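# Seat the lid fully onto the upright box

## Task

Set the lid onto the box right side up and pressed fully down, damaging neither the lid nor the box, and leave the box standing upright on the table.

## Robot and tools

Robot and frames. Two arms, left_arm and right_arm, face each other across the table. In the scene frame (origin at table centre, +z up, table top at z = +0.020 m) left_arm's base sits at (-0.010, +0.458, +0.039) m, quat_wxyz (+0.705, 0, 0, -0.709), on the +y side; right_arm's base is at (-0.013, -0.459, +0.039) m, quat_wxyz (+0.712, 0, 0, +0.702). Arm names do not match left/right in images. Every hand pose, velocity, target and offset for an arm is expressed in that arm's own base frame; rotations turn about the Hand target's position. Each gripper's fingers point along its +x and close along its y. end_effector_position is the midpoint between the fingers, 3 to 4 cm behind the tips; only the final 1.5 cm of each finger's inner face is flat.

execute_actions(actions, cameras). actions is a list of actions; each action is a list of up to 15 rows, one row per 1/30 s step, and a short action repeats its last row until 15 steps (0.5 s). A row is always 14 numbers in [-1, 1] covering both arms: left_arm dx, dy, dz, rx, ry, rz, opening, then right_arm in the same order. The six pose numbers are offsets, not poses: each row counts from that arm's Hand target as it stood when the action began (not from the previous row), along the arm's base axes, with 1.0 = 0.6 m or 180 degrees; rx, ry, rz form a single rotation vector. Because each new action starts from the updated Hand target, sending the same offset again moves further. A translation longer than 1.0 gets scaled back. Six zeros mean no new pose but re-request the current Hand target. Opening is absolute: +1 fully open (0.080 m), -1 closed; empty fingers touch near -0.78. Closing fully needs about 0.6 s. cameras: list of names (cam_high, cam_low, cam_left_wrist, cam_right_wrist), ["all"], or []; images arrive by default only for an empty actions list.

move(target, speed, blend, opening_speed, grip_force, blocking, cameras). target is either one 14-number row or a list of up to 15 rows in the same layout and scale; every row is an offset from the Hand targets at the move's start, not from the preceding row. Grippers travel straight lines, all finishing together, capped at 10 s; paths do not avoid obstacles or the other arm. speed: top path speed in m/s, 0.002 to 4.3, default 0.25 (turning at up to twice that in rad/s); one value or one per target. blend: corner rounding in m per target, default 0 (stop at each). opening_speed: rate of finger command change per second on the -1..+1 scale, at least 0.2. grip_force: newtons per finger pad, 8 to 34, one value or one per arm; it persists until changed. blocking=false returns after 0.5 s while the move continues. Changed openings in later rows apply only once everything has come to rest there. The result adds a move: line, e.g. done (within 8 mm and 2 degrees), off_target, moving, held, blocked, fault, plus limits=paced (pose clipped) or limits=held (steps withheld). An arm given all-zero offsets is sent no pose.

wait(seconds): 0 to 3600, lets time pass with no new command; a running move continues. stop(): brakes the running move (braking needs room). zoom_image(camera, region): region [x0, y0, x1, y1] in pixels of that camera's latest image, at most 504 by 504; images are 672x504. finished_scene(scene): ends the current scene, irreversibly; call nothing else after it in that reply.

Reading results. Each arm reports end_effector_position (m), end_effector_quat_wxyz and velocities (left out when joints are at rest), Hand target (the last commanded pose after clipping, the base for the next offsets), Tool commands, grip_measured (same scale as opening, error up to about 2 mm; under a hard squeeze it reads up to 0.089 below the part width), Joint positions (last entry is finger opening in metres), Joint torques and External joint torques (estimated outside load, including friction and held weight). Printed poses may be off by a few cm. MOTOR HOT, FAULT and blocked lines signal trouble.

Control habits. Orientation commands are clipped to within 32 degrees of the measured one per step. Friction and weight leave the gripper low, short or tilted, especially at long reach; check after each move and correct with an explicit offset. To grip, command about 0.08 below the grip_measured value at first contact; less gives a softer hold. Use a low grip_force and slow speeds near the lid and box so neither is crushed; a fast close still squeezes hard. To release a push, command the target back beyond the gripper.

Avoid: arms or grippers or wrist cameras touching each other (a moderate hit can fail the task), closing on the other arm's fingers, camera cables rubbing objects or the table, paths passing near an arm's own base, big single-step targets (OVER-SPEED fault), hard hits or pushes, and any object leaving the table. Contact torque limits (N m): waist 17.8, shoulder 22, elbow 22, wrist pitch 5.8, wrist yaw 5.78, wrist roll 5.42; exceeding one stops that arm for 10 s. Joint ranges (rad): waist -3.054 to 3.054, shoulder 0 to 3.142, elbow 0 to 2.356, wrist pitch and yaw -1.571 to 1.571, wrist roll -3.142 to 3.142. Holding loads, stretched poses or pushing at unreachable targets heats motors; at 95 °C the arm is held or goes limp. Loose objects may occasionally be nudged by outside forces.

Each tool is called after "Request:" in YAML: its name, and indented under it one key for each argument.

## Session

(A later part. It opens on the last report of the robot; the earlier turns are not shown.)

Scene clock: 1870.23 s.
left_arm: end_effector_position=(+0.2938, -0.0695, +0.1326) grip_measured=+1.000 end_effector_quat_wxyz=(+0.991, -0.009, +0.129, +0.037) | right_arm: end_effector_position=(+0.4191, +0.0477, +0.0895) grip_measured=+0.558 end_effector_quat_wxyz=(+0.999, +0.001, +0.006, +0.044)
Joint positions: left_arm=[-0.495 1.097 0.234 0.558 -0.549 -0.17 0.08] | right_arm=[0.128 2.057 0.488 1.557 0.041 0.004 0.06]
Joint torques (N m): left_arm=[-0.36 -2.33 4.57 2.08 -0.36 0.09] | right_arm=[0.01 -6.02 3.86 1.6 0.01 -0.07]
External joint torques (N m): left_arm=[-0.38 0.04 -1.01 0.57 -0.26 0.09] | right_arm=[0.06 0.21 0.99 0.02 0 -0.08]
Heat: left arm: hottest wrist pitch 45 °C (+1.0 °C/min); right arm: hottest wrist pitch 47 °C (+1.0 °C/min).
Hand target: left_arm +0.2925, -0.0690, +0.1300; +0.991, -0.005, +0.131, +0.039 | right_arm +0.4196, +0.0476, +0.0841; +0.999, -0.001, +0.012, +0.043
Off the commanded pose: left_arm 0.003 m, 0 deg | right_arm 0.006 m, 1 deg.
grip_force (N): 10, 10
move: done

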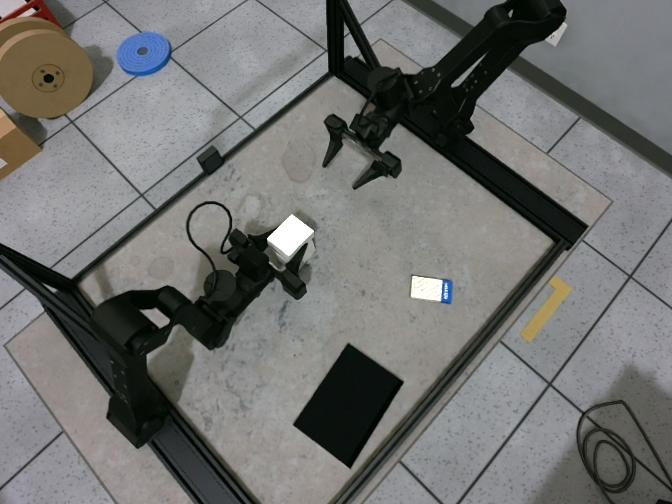

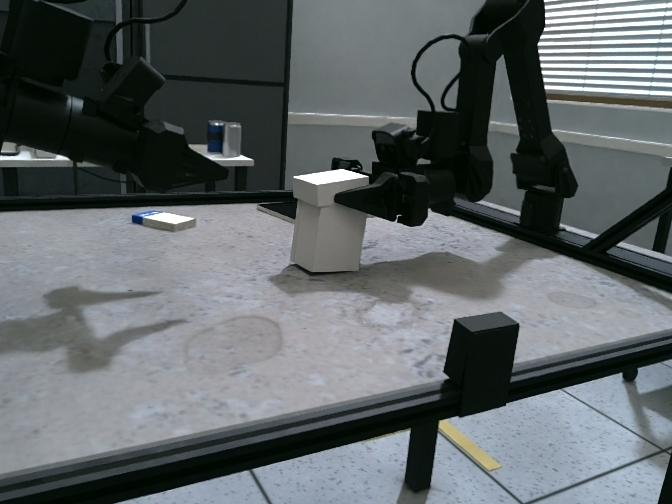

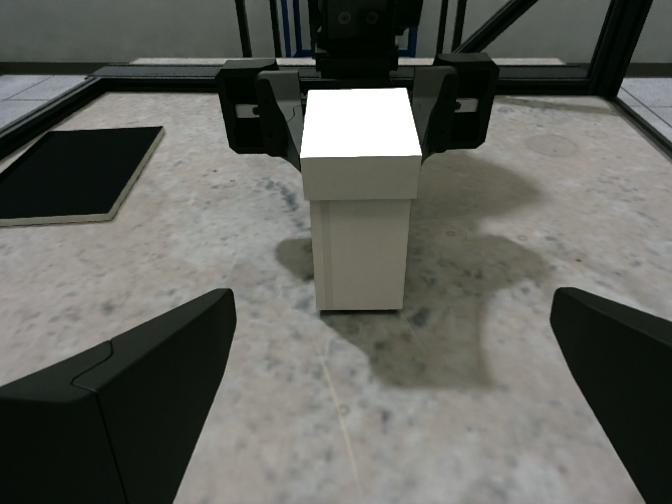

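Request:
execute_actions:
  actions: []

Request:
zoom_image:
  camera: "cam_high"
  region: [245, 200, 335, 290]

Request:
zoom_image:
  camera: "cam_right_wrist"
  region: [168, 160, 672, 504]

Scene clock: 1887.73 s.
left_arm: end_effector_position=(+0.2938, -0.0695, +0.1326) grip_measured=+1.000 end_effector_quat_wxyz=(+0.991, -0.009, +0.129, +0.037) | right_arm: end_effector_position=(+0.4191, +0.0477, +0.0893) grip_measured=+0.558 end_effector_quat_wxyz=(+0.999, +0.001, +0.006, +0.044)
Joint positions: left_arm=[-0.495 1.097 0.234 0.558 -0.549 -0.17 0.08] | right_arm=[0.128 2.057 0.488 1.557 0.041 0.004 0.06]
Joint velocities: within noise
Joint torques (N m): left_arm=[-0.3 -2.3 4.38 2.1 -0.37 0.09] | right_arm=[-0.02 -5.99 3.73 1.61 0 -0.06]
External joint torques (N m): left_arm=[-0.3 0.06 -1.18 0.59 -0.27 0.09] | right_arm=[-0.01 0.23 0.88 0.03 0 -0.07]
Heat: left arm: hottest wrist pitch 45 °C (+1.0 °C/min); right arm: hottest wrist pitch 45 °C (+1.0 °C/min).
Hand target: left_arm +0.2925, -0.0690, +0.1300; +0.991, -0.005, +0.131, +0.039 | right_arm +0.4196, +0.0476, +0.0840; +0.999, -0.001, +0.013, +0.043
Tool commands: left_gripper/opening=+1.0 right_gripper/opening=+0.3
Off the commanded pose: left_arm 0.003 m, 0 deg | right_arm 0.005 m, 1 deg.
grip_force (N): 10, 10

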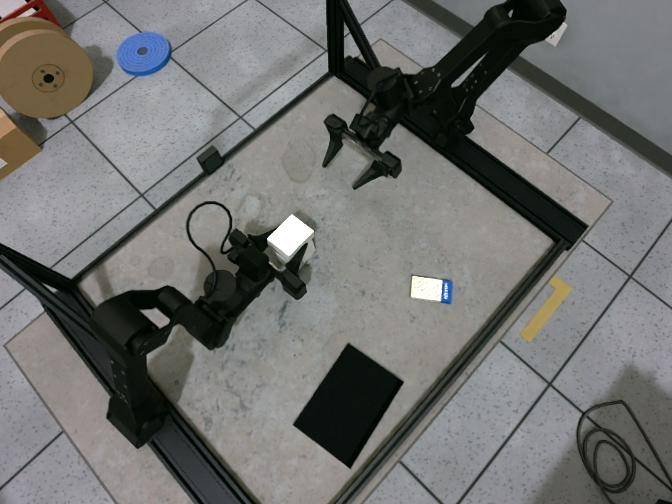

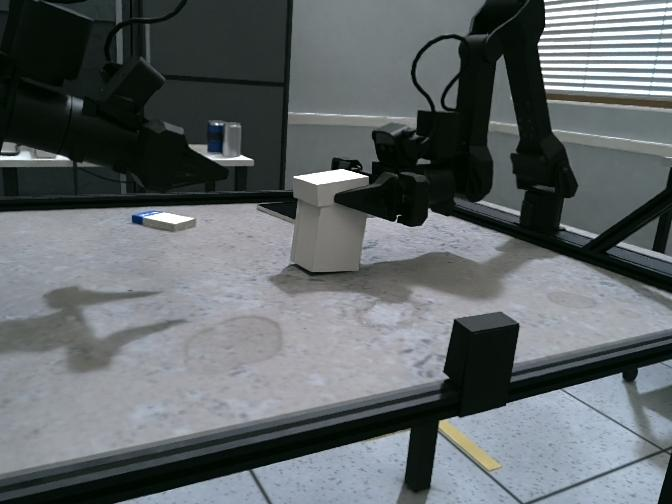

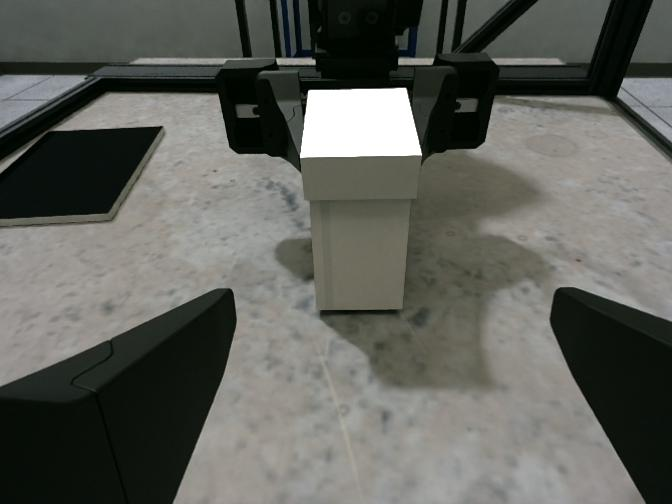

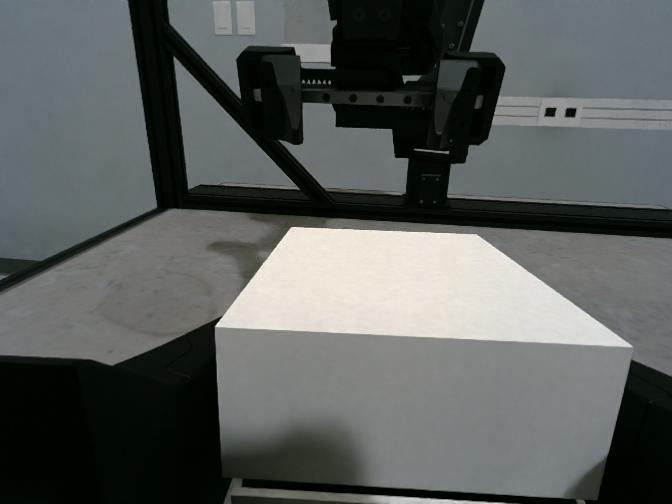

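Scaled by 5.600 from the camera's image (finer frame: 960x720).

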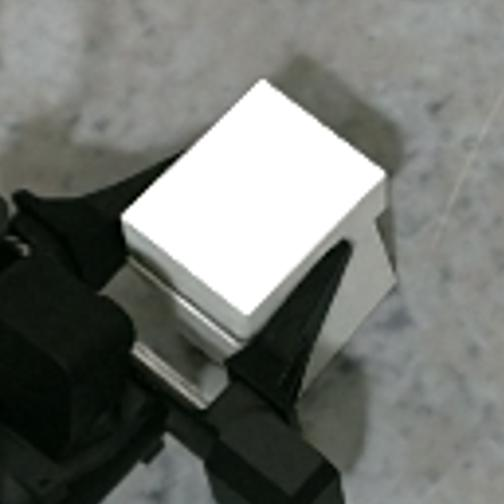

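Scaled by 1.000.

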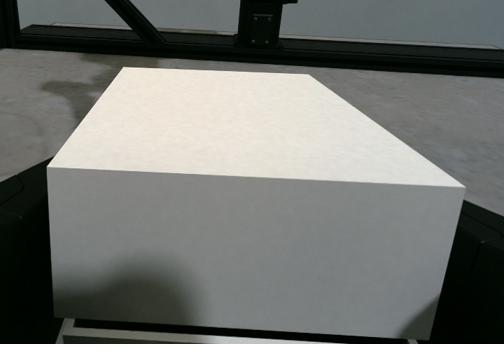

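Request:
move:
  target: [0, 0, 0, 0, 0, 0, 1.0, 0.0, 0.0, 0.0467, -0.0019, 0.0221, 0, 0.3]
  speed: 0.08
  cameras: ["cam_high", "cam_low", "cam_left_wrist", "cam_right_wrist"]

Request:
zoom_image:
  camera: "cam_left_wrist"
  region: [280, 80, 440, 220]

Request:
zoom_image:
  camera: "cam_low"
  region: [280, 150, 380, 280]

Scene clock: 1962.30 s.
left_arm: end_effector_position=(+0.2938, -0.0695, +0.1326) grip_measured=+1.000 end_effector_quat_wxyz=(+0.991, -0.009, +0.129, +0.037) | right_arm: end_effector_position=(+0.4165, +0.0474, +0.1012) grip_measured=+0.558 end_effector_quat_wxyz=(+0.997, -0.003, +0.062, +0.043)
Joint positions: left_arm=[-0.495 1.097 0.234 0.558 -0.549 -0.17 0.08] | right_arm=[0.128 1.86 0.489 1.246 0.041 0.004 0.06]
Joint torques (N m): left_arm=[-0.23 -2.27 4.45 2.1 -0.34 0.08] | right_arm=[-0.13 -9.41 5.74 1.85 0.02 0.02]
External joint torques (N m): left_arm=[-0.24 0.09 -1.13 0.59 -0.25 0.08] | right_arm=[-0.12 -3.51 1.88 0.23 0.01 0.01]
Heat: left arm: hottest wrist pitch 45 °C (+0.0 °C/min); right arm: hottest wrist pitch 43 °C (-1.0 °C/min).
Hand target: left_arm +0.2925, -0.0690, +0.1300; +0.991, -0.005, +0.131, +0.039 | right_arm +0.4196, +0.0476, +0.1120; +0.998, -0.002, +0.047, +0.043
Off the commanded pose: left_arm 0.003 m, 0 deg | right_arm 0.011 m, 2 deg.
grip_force (N): 10, 10
move: off_target (right_arm)

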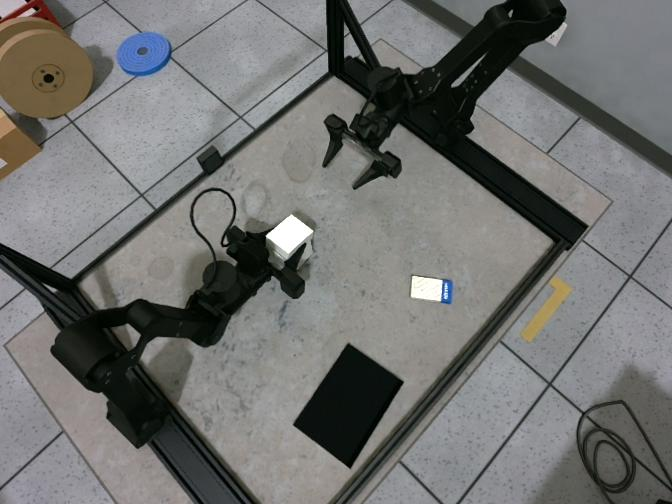

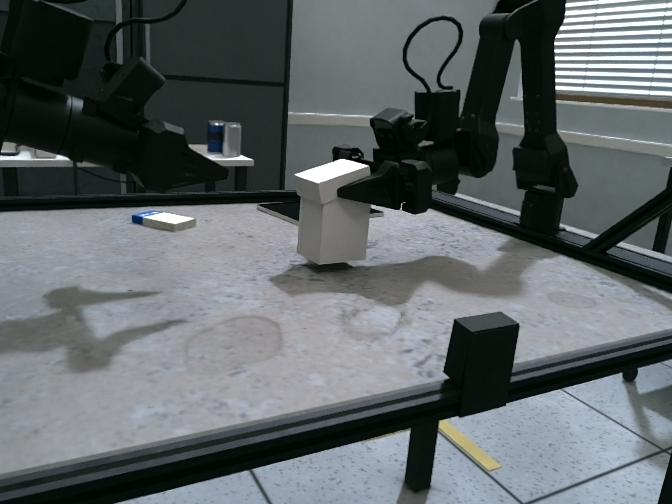

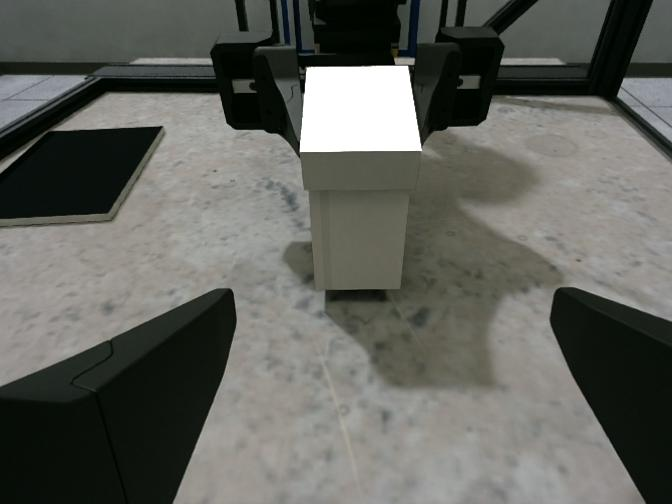

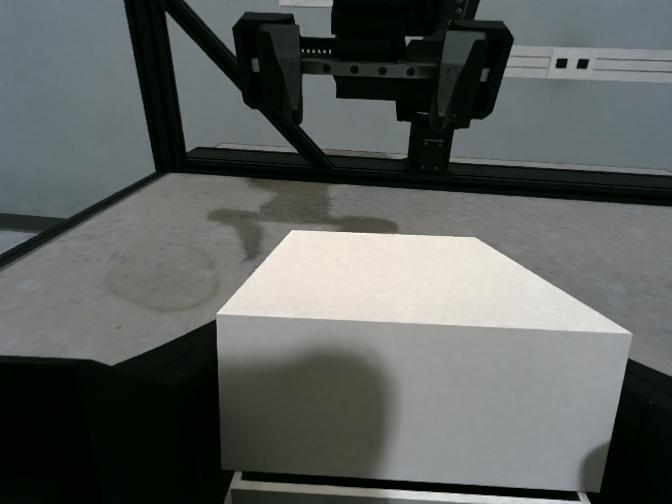

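Scaled by 3.150 from the camera's image (finer frame: 960x720).

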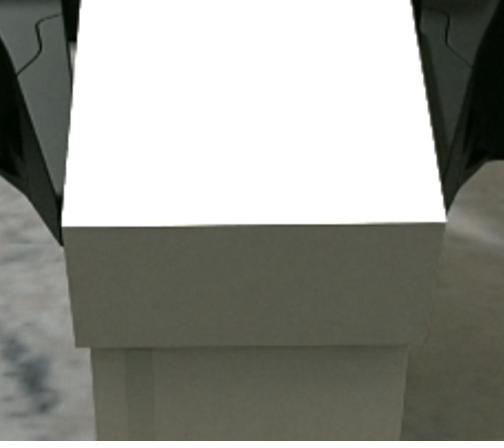

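Scaled by 3.877 from the camera's image (finer frame: 960x720).

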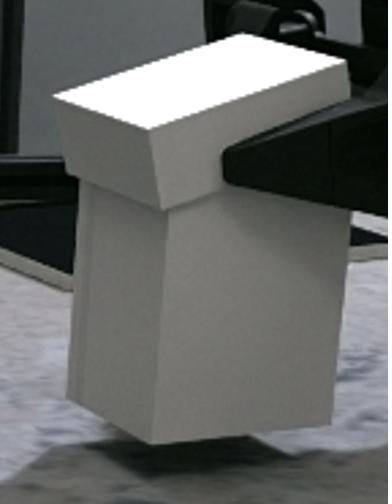

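Request:
move:
  target: [0, 0, 0, 0, 0, 0, 1.0, 0.0, 0.0, -0.0375, 0, 0, 0, 0.3]
  speed: 0.06
  cameras: ["cam_low", "cam_left_wrist"]

Request:
zoom_image:
  camera: "cam_low"
  region: [280, 150, 380, 280]

Scene clock: 2004.47 s.
left_arm: end_effector_position=(+0.2938, -0.0695, +0.1326) grip_measured=+1.000 end_effector_quat_wxyz=(+0.991, -0.009, +0.129, +0.037) | right_arm: end_effector_position=(+0.4186, +0.0476, +0.0885) grip_measured=+0.558 end_effector_quat_wxyz=(+0.998, -0.002, +0.051, +0.043)
Joint positions: left_arm=[-0.495 1.097 0.234 0.558 -0.549 -0.17 0.08] | right_arm=[0.128 1.956 0.489 1.365 0.041 0.004 0.06]
Joint torques (N m): left_arm=[-0.28 -2.34 4.38 2.09 -0.36 0.1] | right_arm=[-0.01 -7.13 4.34 2.3 0 0.02]
External joint torques (N m): left_arm=[-0.28 0.03 -1.26 0.57 -0.26 0.1] | right_arm=[0 -1.08 0.97 0.71 0 0.02]
Heat: left arm: hottest wrist pitch 46 °C (+1.0 °C/min); right arm: hottest wrist pitch 47 °C (+4.0 °C/min).
Hand target: left_arm +0.2925, -0.0690, +0.1300; +0.991, -0.005, +0.131, +0.039 | right_arm +0.4196, +0.0476, +0.0896; +0.998, -0.002, +0.047, +0.043
Off the commanded pose: left_arm 0.003 m, 0 deg | right_arm 0.001 m, 0 deg.
grip_force (N): 10, 10
move: done

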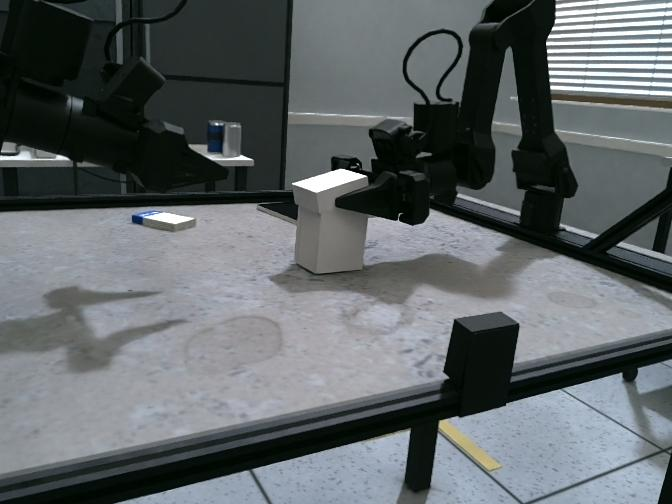

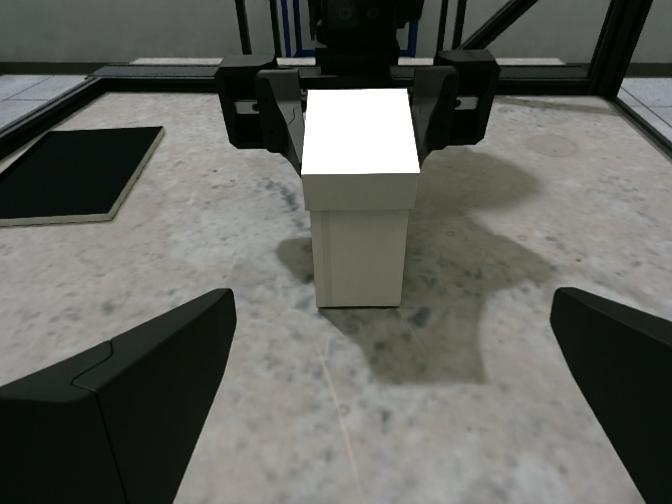

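Scaled by 3.877 from the camera's image (finer frame: 960x720).

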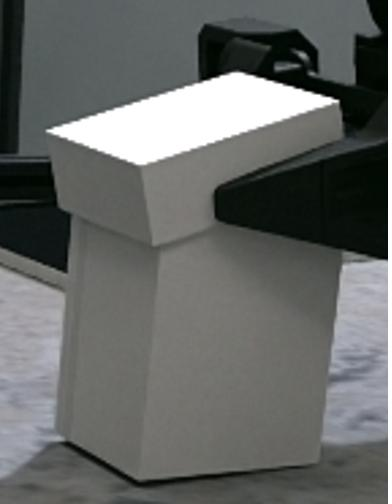

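Request:
move:
  target: [0, 0, 0, 0, 0, 0, 1.0, 0.0, 0.0, -0.0083, 0, 0, 0, 0.3]
  speed: 0.05
  cameras: ["cam_low", "cam_left_wrist"]

Request:
zoom_image:
  camera: "cam_low"
  region: [280, 150, 380, 280]

Scene clock: 2016.10 s.
left_arm: end_effector_position=(+0.2938, -0.0695, +0.1326) grip_measured=+1.000 end_effector_quat_wxyz=(+0.991, -0.009, +0.129, +0.037) | right_arm: end_effector_position=(+0.4189, +0.0477, +0.0868) grip_measured=+0.558 end_effector_quat_wxyz=(+0.998, -0.002, +0.046, +0.043)
Joint positions: left_arm=[-0.495 1.097 0.234 0.558 -0.549 -0.17 0.08] | right_arm=[0.128 1.977 0.489 1.396 0.041 0.004 0.06]
Joint torques (N m): left_arm=[-0.32 -2.32 4.48 2.1 -0.35 0.1] | right_arm=[-0.09 -6.46 4.38 1.95 0.03 0.01]
External joint torques (N m): left_arm=[-0.34 0.07 -1.14 0.58 -0.25 0.09] | right_arm=[-0.08 -0.41 1.11 0.37 0.03 0.01]
Heat: left arm: hottest wrist pitch 46 °C (+1.0 °C/min); right arm: hottest wrist pitch 49 °C (+6.1 °C/min).
Hand target: left_arm +0.2925, -0.0690, +0.1300; +0.991, -0.005, +0.131, +0.039 | right_arm +0.4196, +0.0476, +0.0846; +0.998, -0.002, +0.047, +0.043
Off the commanded pose: left_arm 0.003 m, 0 deg | right_arm 0.002 m, 0 deg.
grip_force (N): 10, 10
move: done

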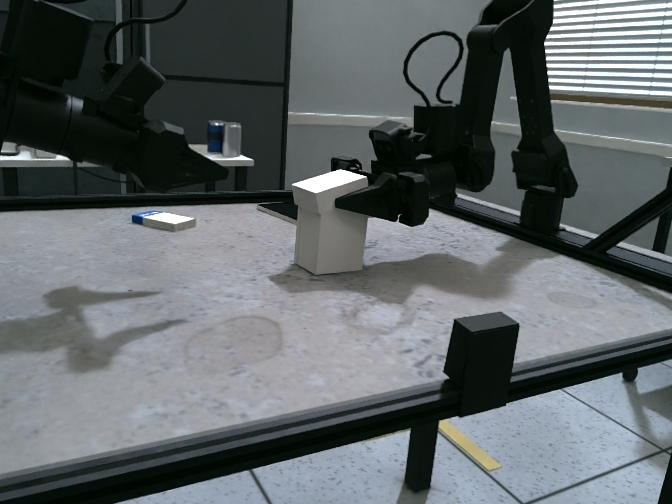

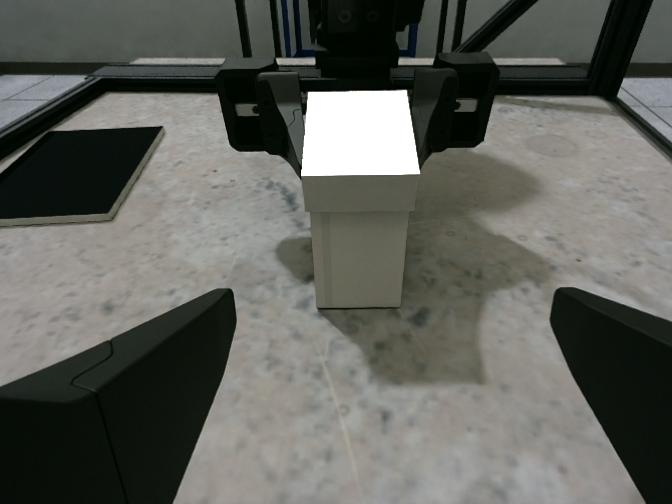

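Scaled by 3.877 from the camera's image (finer frame: 960x720).

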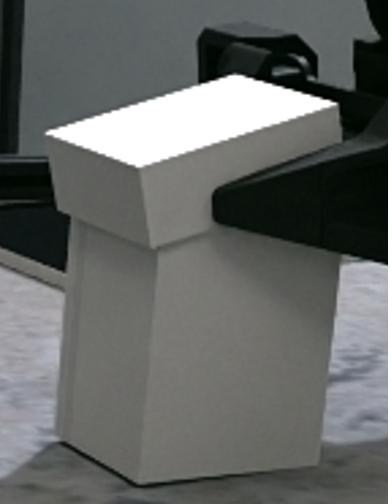

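Request:
move:
  target: [0, 0, 0, 0, 0, 0, 1.0, 0, 0, 0, 0, 0, 0, 1.0]
  opening_speed: 1.0
  cameras: ["cam_low", "cam_left_wrist", "cam_right_wrist"]

Request:
zoom_image:
  camera: "cam_low"
  region: [280, 150, 380, 280]

Scene clock: 2034.27 s.
left_arm: end_effector_position=(+0.2938, -0.0695, +0.1326) grip_measured=+1.000 end_effector_quat_wxyz=(+0.991, -0.009, +0.129, +0.037) | right_arm: end_effector_position=(+0.4188, +0.0477, +0.0851) grip_measured=+0.996 end_effector_quat_wxyz=(+0.998, -0.002, +0.048, +0.043)
Joint positions: left_arm=[-0.495 1.097 0.234 0.558 -0.549 -0.17 0.08] | right_arm=[0.128 1.982 0.489 1.397 0.041 0.004 0.08]
Joint torques (N m): left_arm=[-0.34 -2.27 4.35 2.11 -0.36 0.04] | right_arm=[0 -7.12 4.42 1.96 -0.02 0]
External joint torques (N m): left_arm=[-0.34 0.07 -1.18 0.62 -0.27 0.03] | right_arm=[-0.03 -1.01 1.17 0.36 -0.01 0]
Heat: left arm: hottest wrist pitch 46 °C (+1.0 °C/min); right arm: hottest wrist pitch 46 °C (+1.0 °C/min).
Hand target: left_arm +0.2925, -0.0690, +0.1300; +0.991, -0.005, +0.131, +0.039 | right_arm +0.4196, +0.0476, +0.0846; +0.998, -0.002, +0.047, +0.043
Off the commanded pose: left_arm 0.003 m, 0 deg | right_arm 0.001 m, 0 deg.
grip_force (N): 10, 10
move: done

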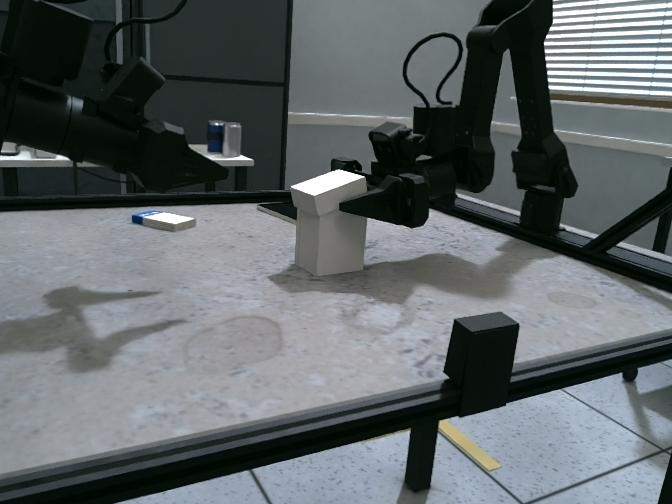

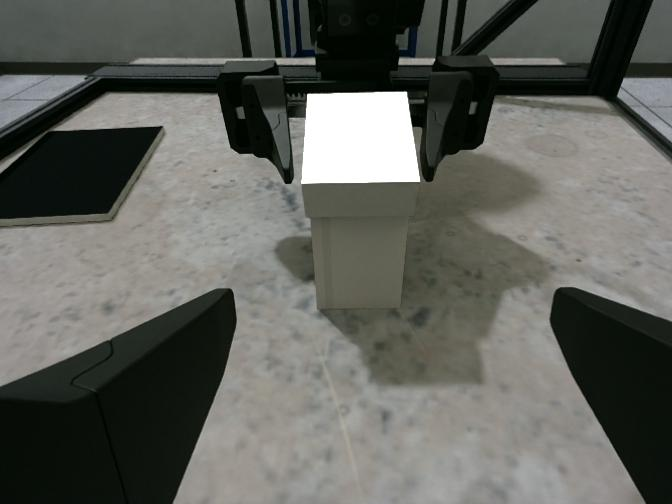

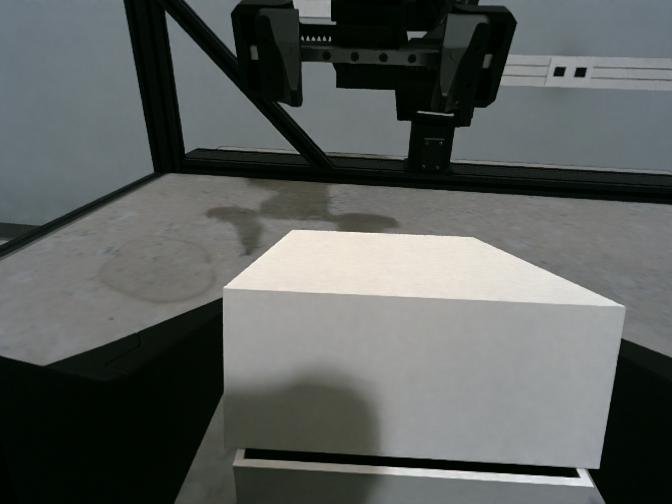

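Scaled by 3.877 from the camera's image (finer frame: 960x720).

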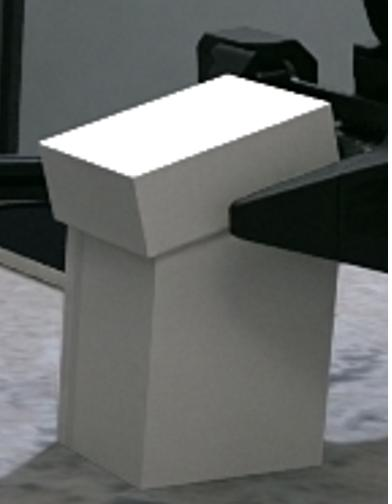

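Request:
move:
  target:
    - [0, 0, 0, 0, 0, 0, 1.0, 0, 0, 0.11, 0, 0, 0, 1.0]
    - [0, 0, 0, 0, 0, 0, 1.0, 0.0057, 0.0008, 0.134, -0.0361, 0.4129, 0, -0.75]
  speed: [0.12, 0.35]
  blend: [0.01, 0]
  cameras: ["cam_low", "cam_left_wrist", "cam_right_wrist"]

Request:
zoom_image:
  camera: "cam_low"
  region: [260, 110, 400, 290]

Scene clock: 2085.03 s.
left_arm: end_effector_position=(+0.2938, -0.0695, +0.1326) grip_measured=+1.000 end_effector_quat_wxyz=(+0.991, -0.009, +0.129, +0.037) | right_arm: end_effector_position=(+0.4202, +0.0484, +0.1635) grip_measured=-0.746 end_effector_quat_wxyz=(+0.763, -0.033, +0.645, +0.034)
Joint positions: left_arm=[-0.495 1.097 0.234 0.558 -0.549 -0.17 0.08] | right_arm=[0.118 2.031 1.945 -1.317 0.01 0.023 0.001]
Joint torques (N m): left_arm=[-0.31 -2.36 4.41 2.07 -0.37 0.08] | right_arm=[-0.34 -9.83 8.05 0.48 -0.16 0.11]
External joint torques (N m): left_arm=[-0.3 0 -1.21 0.56 -0.28 0.07] | right_arm=[-0.33 -1.05 2.5 -0.09 -0.16 0.11]
Heat: left arm: hottest wrist pitch 46 °C (+0.0 °C/min); right arm: hottest wrist pitch 44 °C (-3.0 °C/min).
Hand target: left_arm +0.2925, -0.0690, +0.1300; +0.991, -0.005, +0.131, +0.039 | right_arm +0.4230, +0.0480, +0.1650; +0.765, -0.028, +0.642, +0.033
Off the commanded pose: left_arm 0.003 m, 0 deg | right_arm 0.003 m, 1 deg.
grip_force (N): 10, 10
move: done

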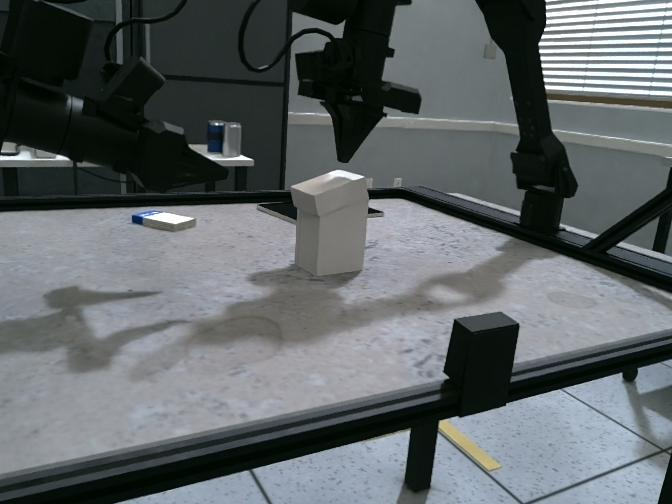

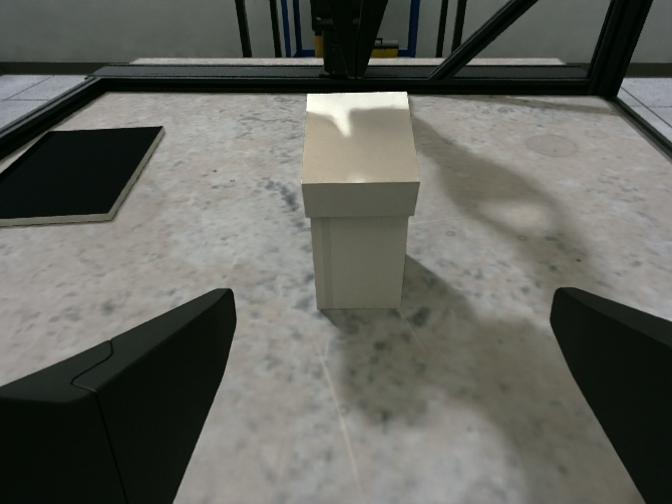

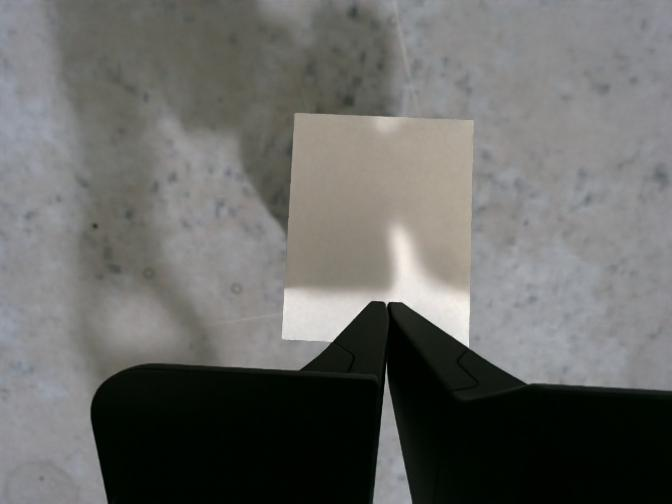

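Scaled by 2.800 from the camera's image (finer frame: 960x720).

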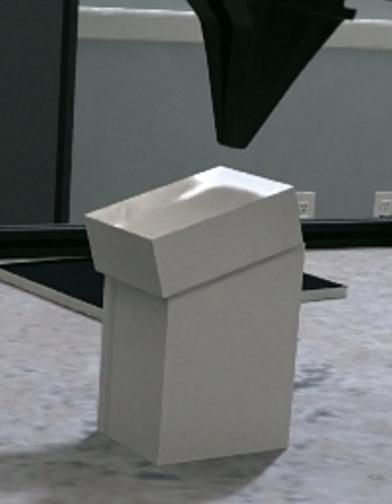

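Request:
move:
  target:
    - [0, 0, 0, 0, 0, 0, 1.0, -0.0093, -0.0007, -0.025, 0.0266, -0.3044, 0, 1.0]
    - [0, 0, 0, 0, 0, 0, 1.0, 0.0123, 0.0012, -0.1083, 0.0266, -0.3044, 0, 1.0]
    - [0, 0, 0, 0, 0, 0, 1.0, 0.0123, 0.0012, -0.1083, 0.0266, -0.3044, 0, 0.4]
  speed: [0.35, 0.12, 0.1]
  grip_force: 8
  cameras: ["cam_low", "cam_left_wrist", "cam_right_wrist"]

Request:
zoom_image:
  camera: "cam_low"
  region: [260, 110, 400, 290]

Scene clock: 2146.83 s.
left_arm: end_effector_position=(+0.2938, -0.0695, +0.1326) grip_measured=+1.000 end_effector_quat_wxyz=(+0.991, -0.009, +0.129, +0.037) | right_arm: end_effector_position=(+0.4307, +0.0484, +0.1019) grip_measured=+0.566 end_effector_quat_wxyz=(+0.975, -0.007, +0.216, +0.043)
Joint positions: left_arm=[-0.495 1.097 0.234 0.558 -0.549 -0.17 0.08] | right_arm=[0.123 1.688 0.699 0.553 0.031 0.019 0.06]
Joint torques (N m): left_arm=[-0.32 -2.2 4.45 2.09 -0.35 0.08] | right_arm=[0.09 -7.15 5.59 2.16 0.11 -0.08]
External joint torques (N m): left_arm=[-0.33 0.19 -1.16 0.57 -0.25 0.07] | right_arm=[0.14 -1.02 0.29 0.6 0.09 -0.08]
Heat: left arm: hottest wrist pitch 47 °C (+1.0 °C/min); right arm: hottest shoulder 43 °C (+3.0 °C/min).
Hand target: left_arm +0.2925, -0.0690, +0.1300; +0.991, -0.005, +0.131, +0.039 | right_arm +0.4303, +0.0487, +0.0999; +0.975, -0.010, +0.217, +0.042
Off the commanded pose: left_arm 0.003 m, 0 deg | right_arm 0.002 m, 0 deg.
grip_force (N): 8, 8
move: done

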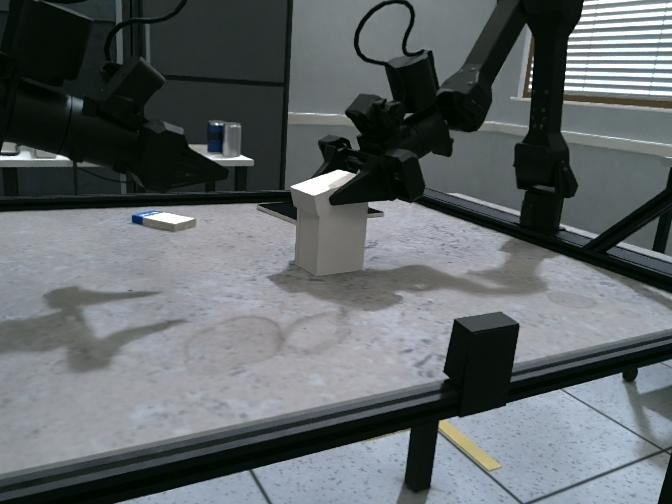

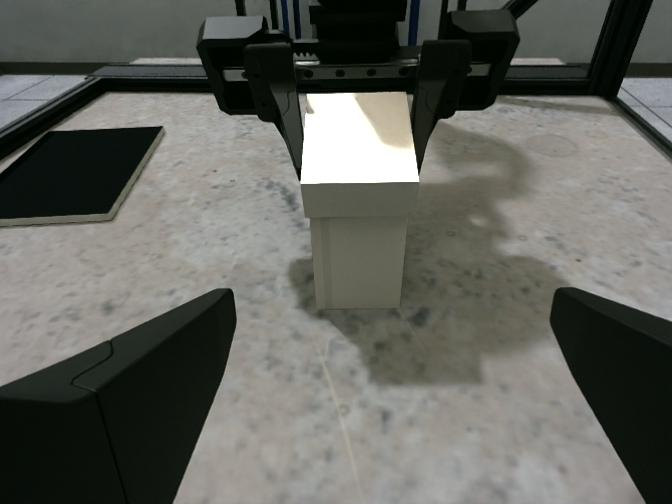

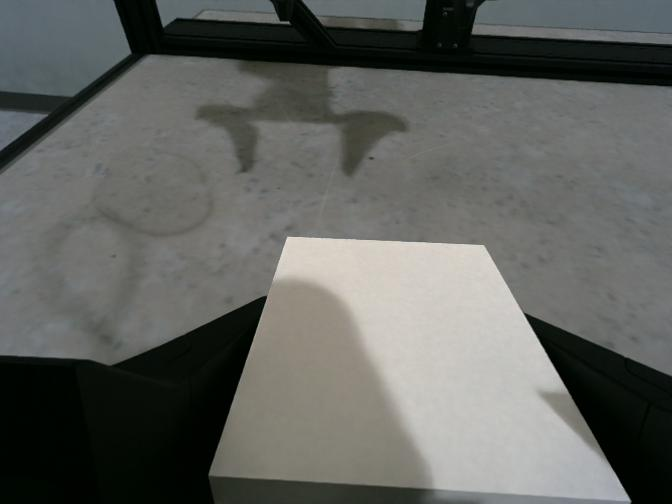

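Scaled by 2.800 from the camera's image (finer frame: 960x720).

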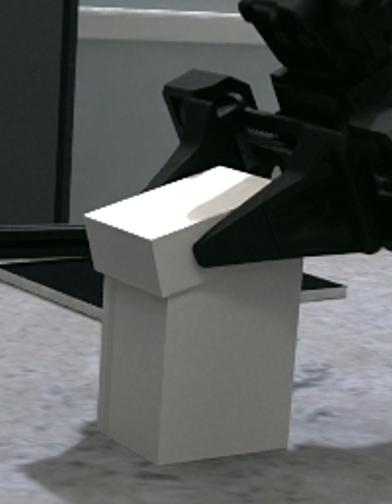

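Request:
move:
  target: [0, 0, 0, 0, 0, 0, 1.0, -0.0125, -0.0011, 0.0133, 0.0052, -0.0592, 0, 0.4]
  speed: 0.06
  cameras: ["cam_low", "cam_left_wrist", "cam_right_wrist"]

Request:
zoom_image:
  camera: "cam_low"
  region: [260, 110, 400, 290]

Request:
zoom_image:
  camera: "cam_left_wrist"
  region: [280, 80, 440, 220]

Scene clock: 2172.10 s.
left_arm: end_effector_position=(+0.2938, -0.0695, +0.1326) grip_measured=+1.000 end_effector_quat_wxyz=(+0.991, -0.009, +0.129, +0.037) | right_arm: end_effector_position=(+0.4235, +0.0474, +0.1094) grip_measured=+0.566 end_effector_quat_wxyz=(+0.991, -0.003, +0.125, +0.043)
Joint positions: left_arm=[-0.495 1.097 0.234 0.558 -0.549 -0.17 0.08] | right_arm=[0.124 1.731 0.57 0.91 0.035 0.013 0.06]
Joint torques (N m): left_arm=[-0.29 -2.29 4.42 2.07 -0.38 0.07] | right_arm=[0.27 -6.94 4.93 2.3 0.15 -0.06]
External joint torques (N m): left_arm=[-0.28 0.07 -1.18 0.56 -0.29 0.07] | right_arm=[0.34 -1.03 0.13 0.67 0.14 -0.07]
Heat: left arm: hottest wrist pitch 47 °C (+1.0 °C/min); right arm: hottest wrist pitch 47 °C (+6.1 °C/min).
Hand target: left_arm +0.2925, -0.0690, +0.1300; +0.991, -0.005, +0.131, +0.039 | right_arm +0.4228, +0.0482, +0.1080; +0.991, -0.006, +0.125, +0.043
Off the commanded pose: left_arm 0.003 m, 0 deg | right_arm 0.002 m, 0 deg.
grip_force (N): 8, 8
move: done

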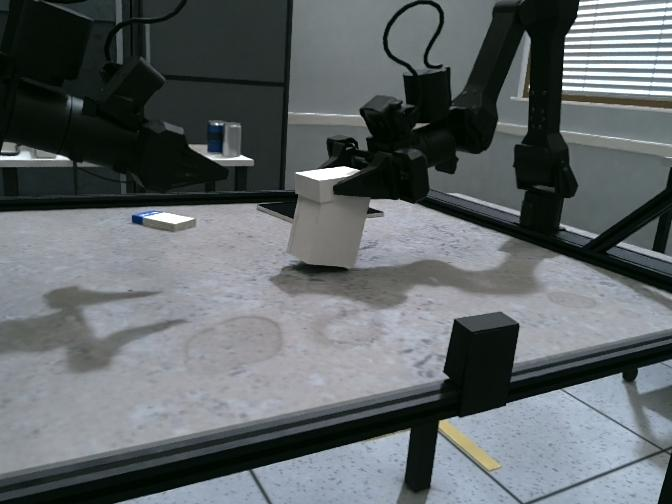

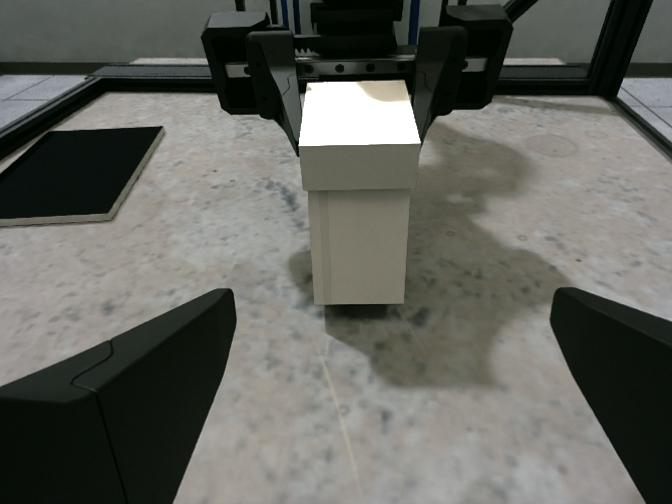

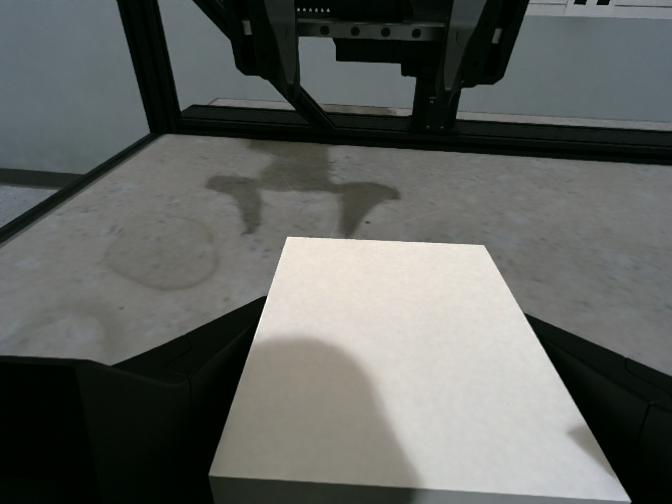

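Scaled by 2.800 from the camera's image (finer frame: 960x720).

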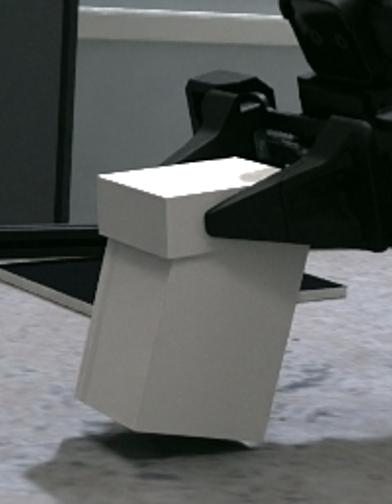

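Scaled by 3.150 from the camera's image (finer frame: 960x720).

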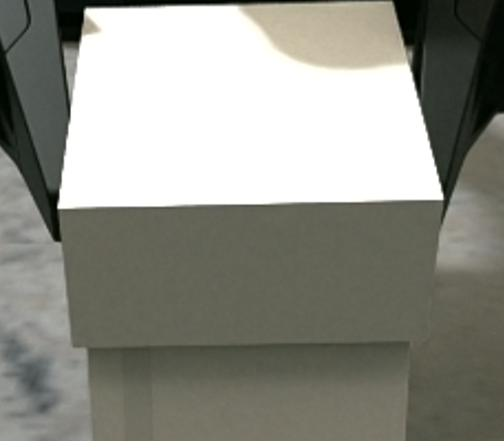

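Request:
move:
  target: [0, 0, 0, 0, 0, 0, 1.0, 0.0125, 0.0011, -0.0133, -0.0052, 0.0592, 0, 0.4]
  speed: 0.06
  cameras: ["cam_low"]

Request:
zoom_image:
  camera: "cam_low"
  region: [260, 110, 400, 290]

Scene clock: 2266.20 s.
left_arm: end_effector_position=(+0.2938, -0.0695, +0.1326) grip_measured=+1.000 end_effector_quat_wxyz=(+0.991, -0.009, +0.129, +0.037) | right_arm: end_effector_position=(+0.4301, +0.0482, +0.0977) grip_measured=+0.566 end_effector_quat_wxyz=(+0.975, -0.011, +0.218, +0.042)
Joint positions: left_arm=[-0.495 1.097 0.234 0.558 -0.549 -0.17 0.08] | right_arm=[0.124 1.698 0.692 0.567 0.035 0.013 0.06]
Joint torques (N m): left_arm=[-0.34 -2.35 4.44 2.08 -0.34 0.09] | right_arm=[0.15 -8.35 6.48 1.17 0.03 0.08]
External joint torques (N m): left_arm=[-0.34 0.05 -1.22 0.56 -0.25 0.09] | right_arm=[0.09 -2.21 1.23 -0.39 0.02 0.08]
Heat: left arm: hottest wrist pitch 47 °C (+0.0 °C/min); right arm: hottest wrist pitch 54 °C (+2.0 °C/min). Fold the right arm in close to its base, or ease its load, before you think long.
Hand target: left_arm +0.2925, -0.0690, +0.1300; +0.991, -0.005, +0.131, +0.039 | right_arm +0.4304, +0.0488, +0.1000; +0.975, -0.010, +0.217, +0.042
Off the commanded pose: left_arm 0.003 m, 0 deg | right_arm 0.002 m, 0 deg.
MOTOR HOT: joint 4 (wrist pitch) of the right arm reports 54 °C; the controller stops that arm at 95 °C. To cool a motor, set the load down, stop pushing, or move to a pose that needs little force.
grip_force (N): 8, 8
move: done

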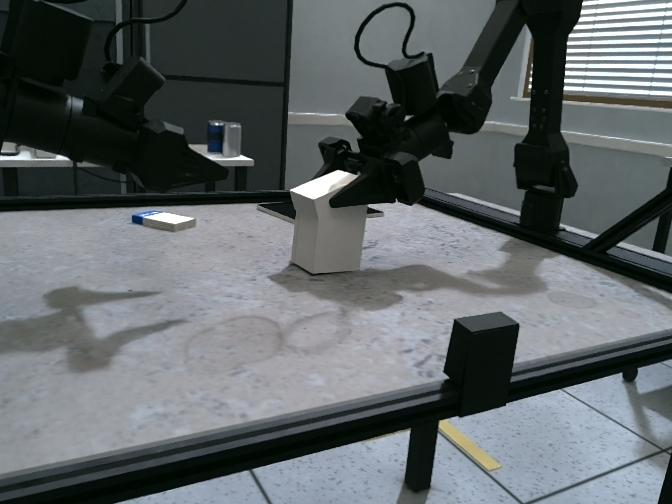

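Scaled by 2.800 from the camera's image (finer frame: 960x720).

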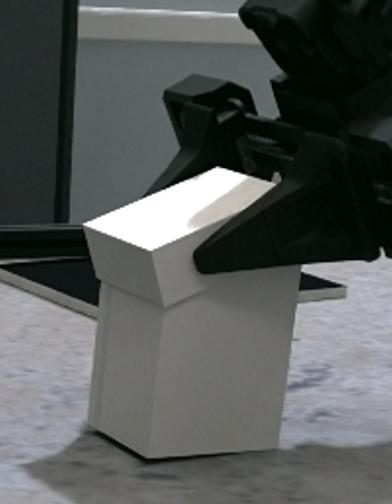

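Request:
move:
  target:
    - [0.0725, 0.0087, -0.1133, -0.0065, 0.0831, 0, 1.0, 0, 0, 0, 0, 0, 0, 1.0]
    - [0.252, 0.0228, -0.1567, 0.0022, -0.0277, 0, 1.0, 0, 0, 0, 0, 0, 0, 1.0]
    - [0.252, 0.0228, -0.1567, 0.0022, -0.0277, 0, 0.2, 0, 0, 0, 0, 0, 0, 1.0]
  speed: 0.15
  opening_speed: 0.8
  cameras: ["all"]

Request:
zoom_image:
  camera: "cam_low"
  region: [200, 110, 440, 290]

Scene clock: 2327.37 s.
left_arm: end_effector_position=(+0.4406, -0.0551, +0.0340) grip_measured=+0.460 end_effector_quat_wxyz=(+0.995, -0.004, +0.092, +0.041) | right_arm: end_effector_position=(+0.4291, +0.0481, +0.0956) grip_measured=+0.997 end_effector_quat_wxyz=(+0.974, -0.011, +0.223, +0.042)
Joint positions: left_arm=[-0.225 2.185 0.623 1.368 -0.301 -0.059 0.056] | right_arm=[0.124 1.698 0.692 0.556 0.035 0.013 0.08]
Joint torques (N m): left_arm=[0.21 -6.52 3.59 2.18 0.17 0.14] | right_arm=[-0.05 -8.36 6.36 1.93 -0.03 0.07]
External joint torques (N m): left_arm=[0.19 0.45 0.73 0.6 0.2 0.14] | right_arm=[-0.03 -2.18 1.1 0.37 -0.04 0.06]
Heat: left arm: hottest wrist pitch 48 °C (+1.0 °C/min); right arm: hottest shoulder 46 °C (+4.0 °C/min).
Hand target: left_arm +0.4437, -0.0552, +0.0359; +0.995, -0.004, +0.087, +0.039 | right_arm +0.4304, +0.0488, +0.1000; +0.975, -0.010, +0.217, +0.042
Off the commanded pose: left_arm 0.004 m, 1 deg | right_arm 0.005 m, 1 deg.
MOTOR HOT: cleared for the motors of the right arm.
grip_force (N): 8, 8
move: done

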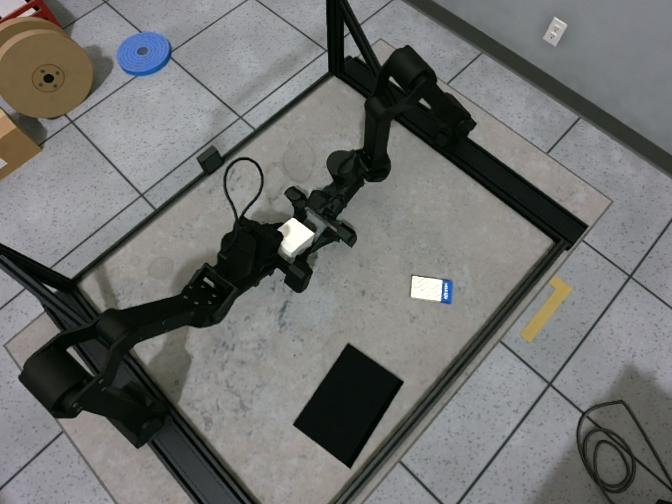

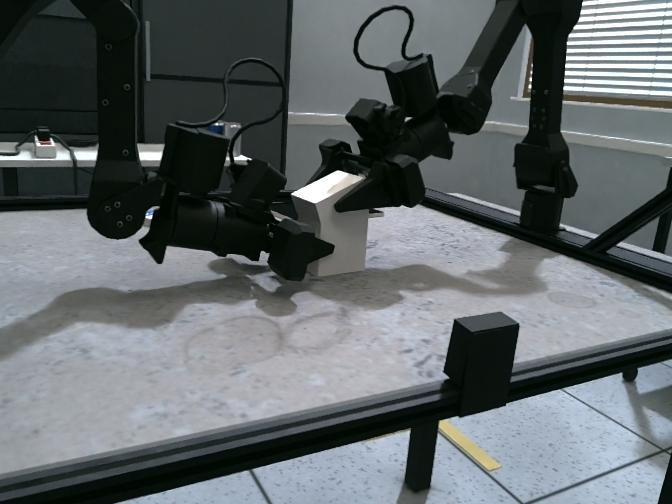

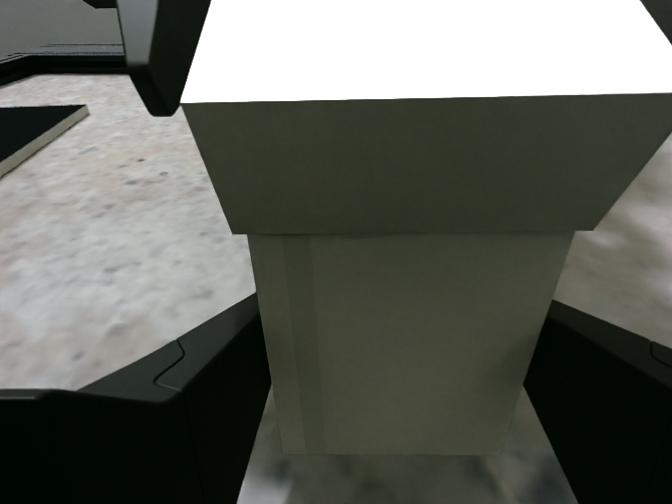

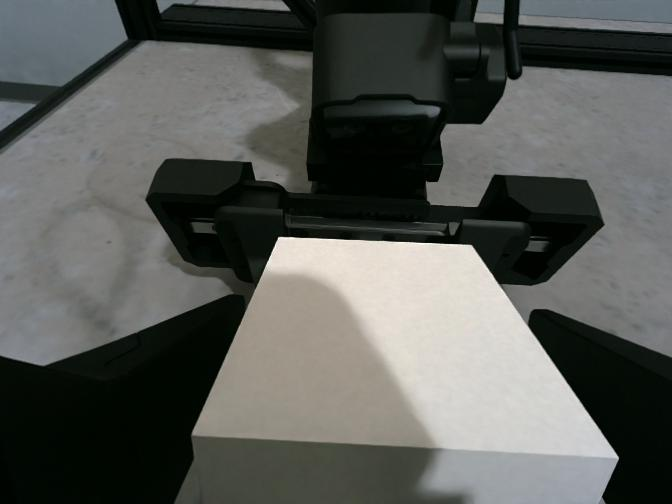

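Scaled by 2.100 from the camera's image (finer frame: 960x720).

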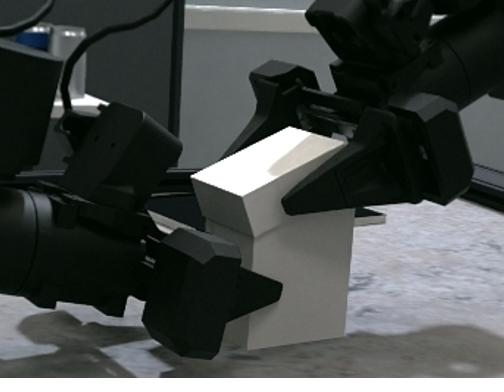

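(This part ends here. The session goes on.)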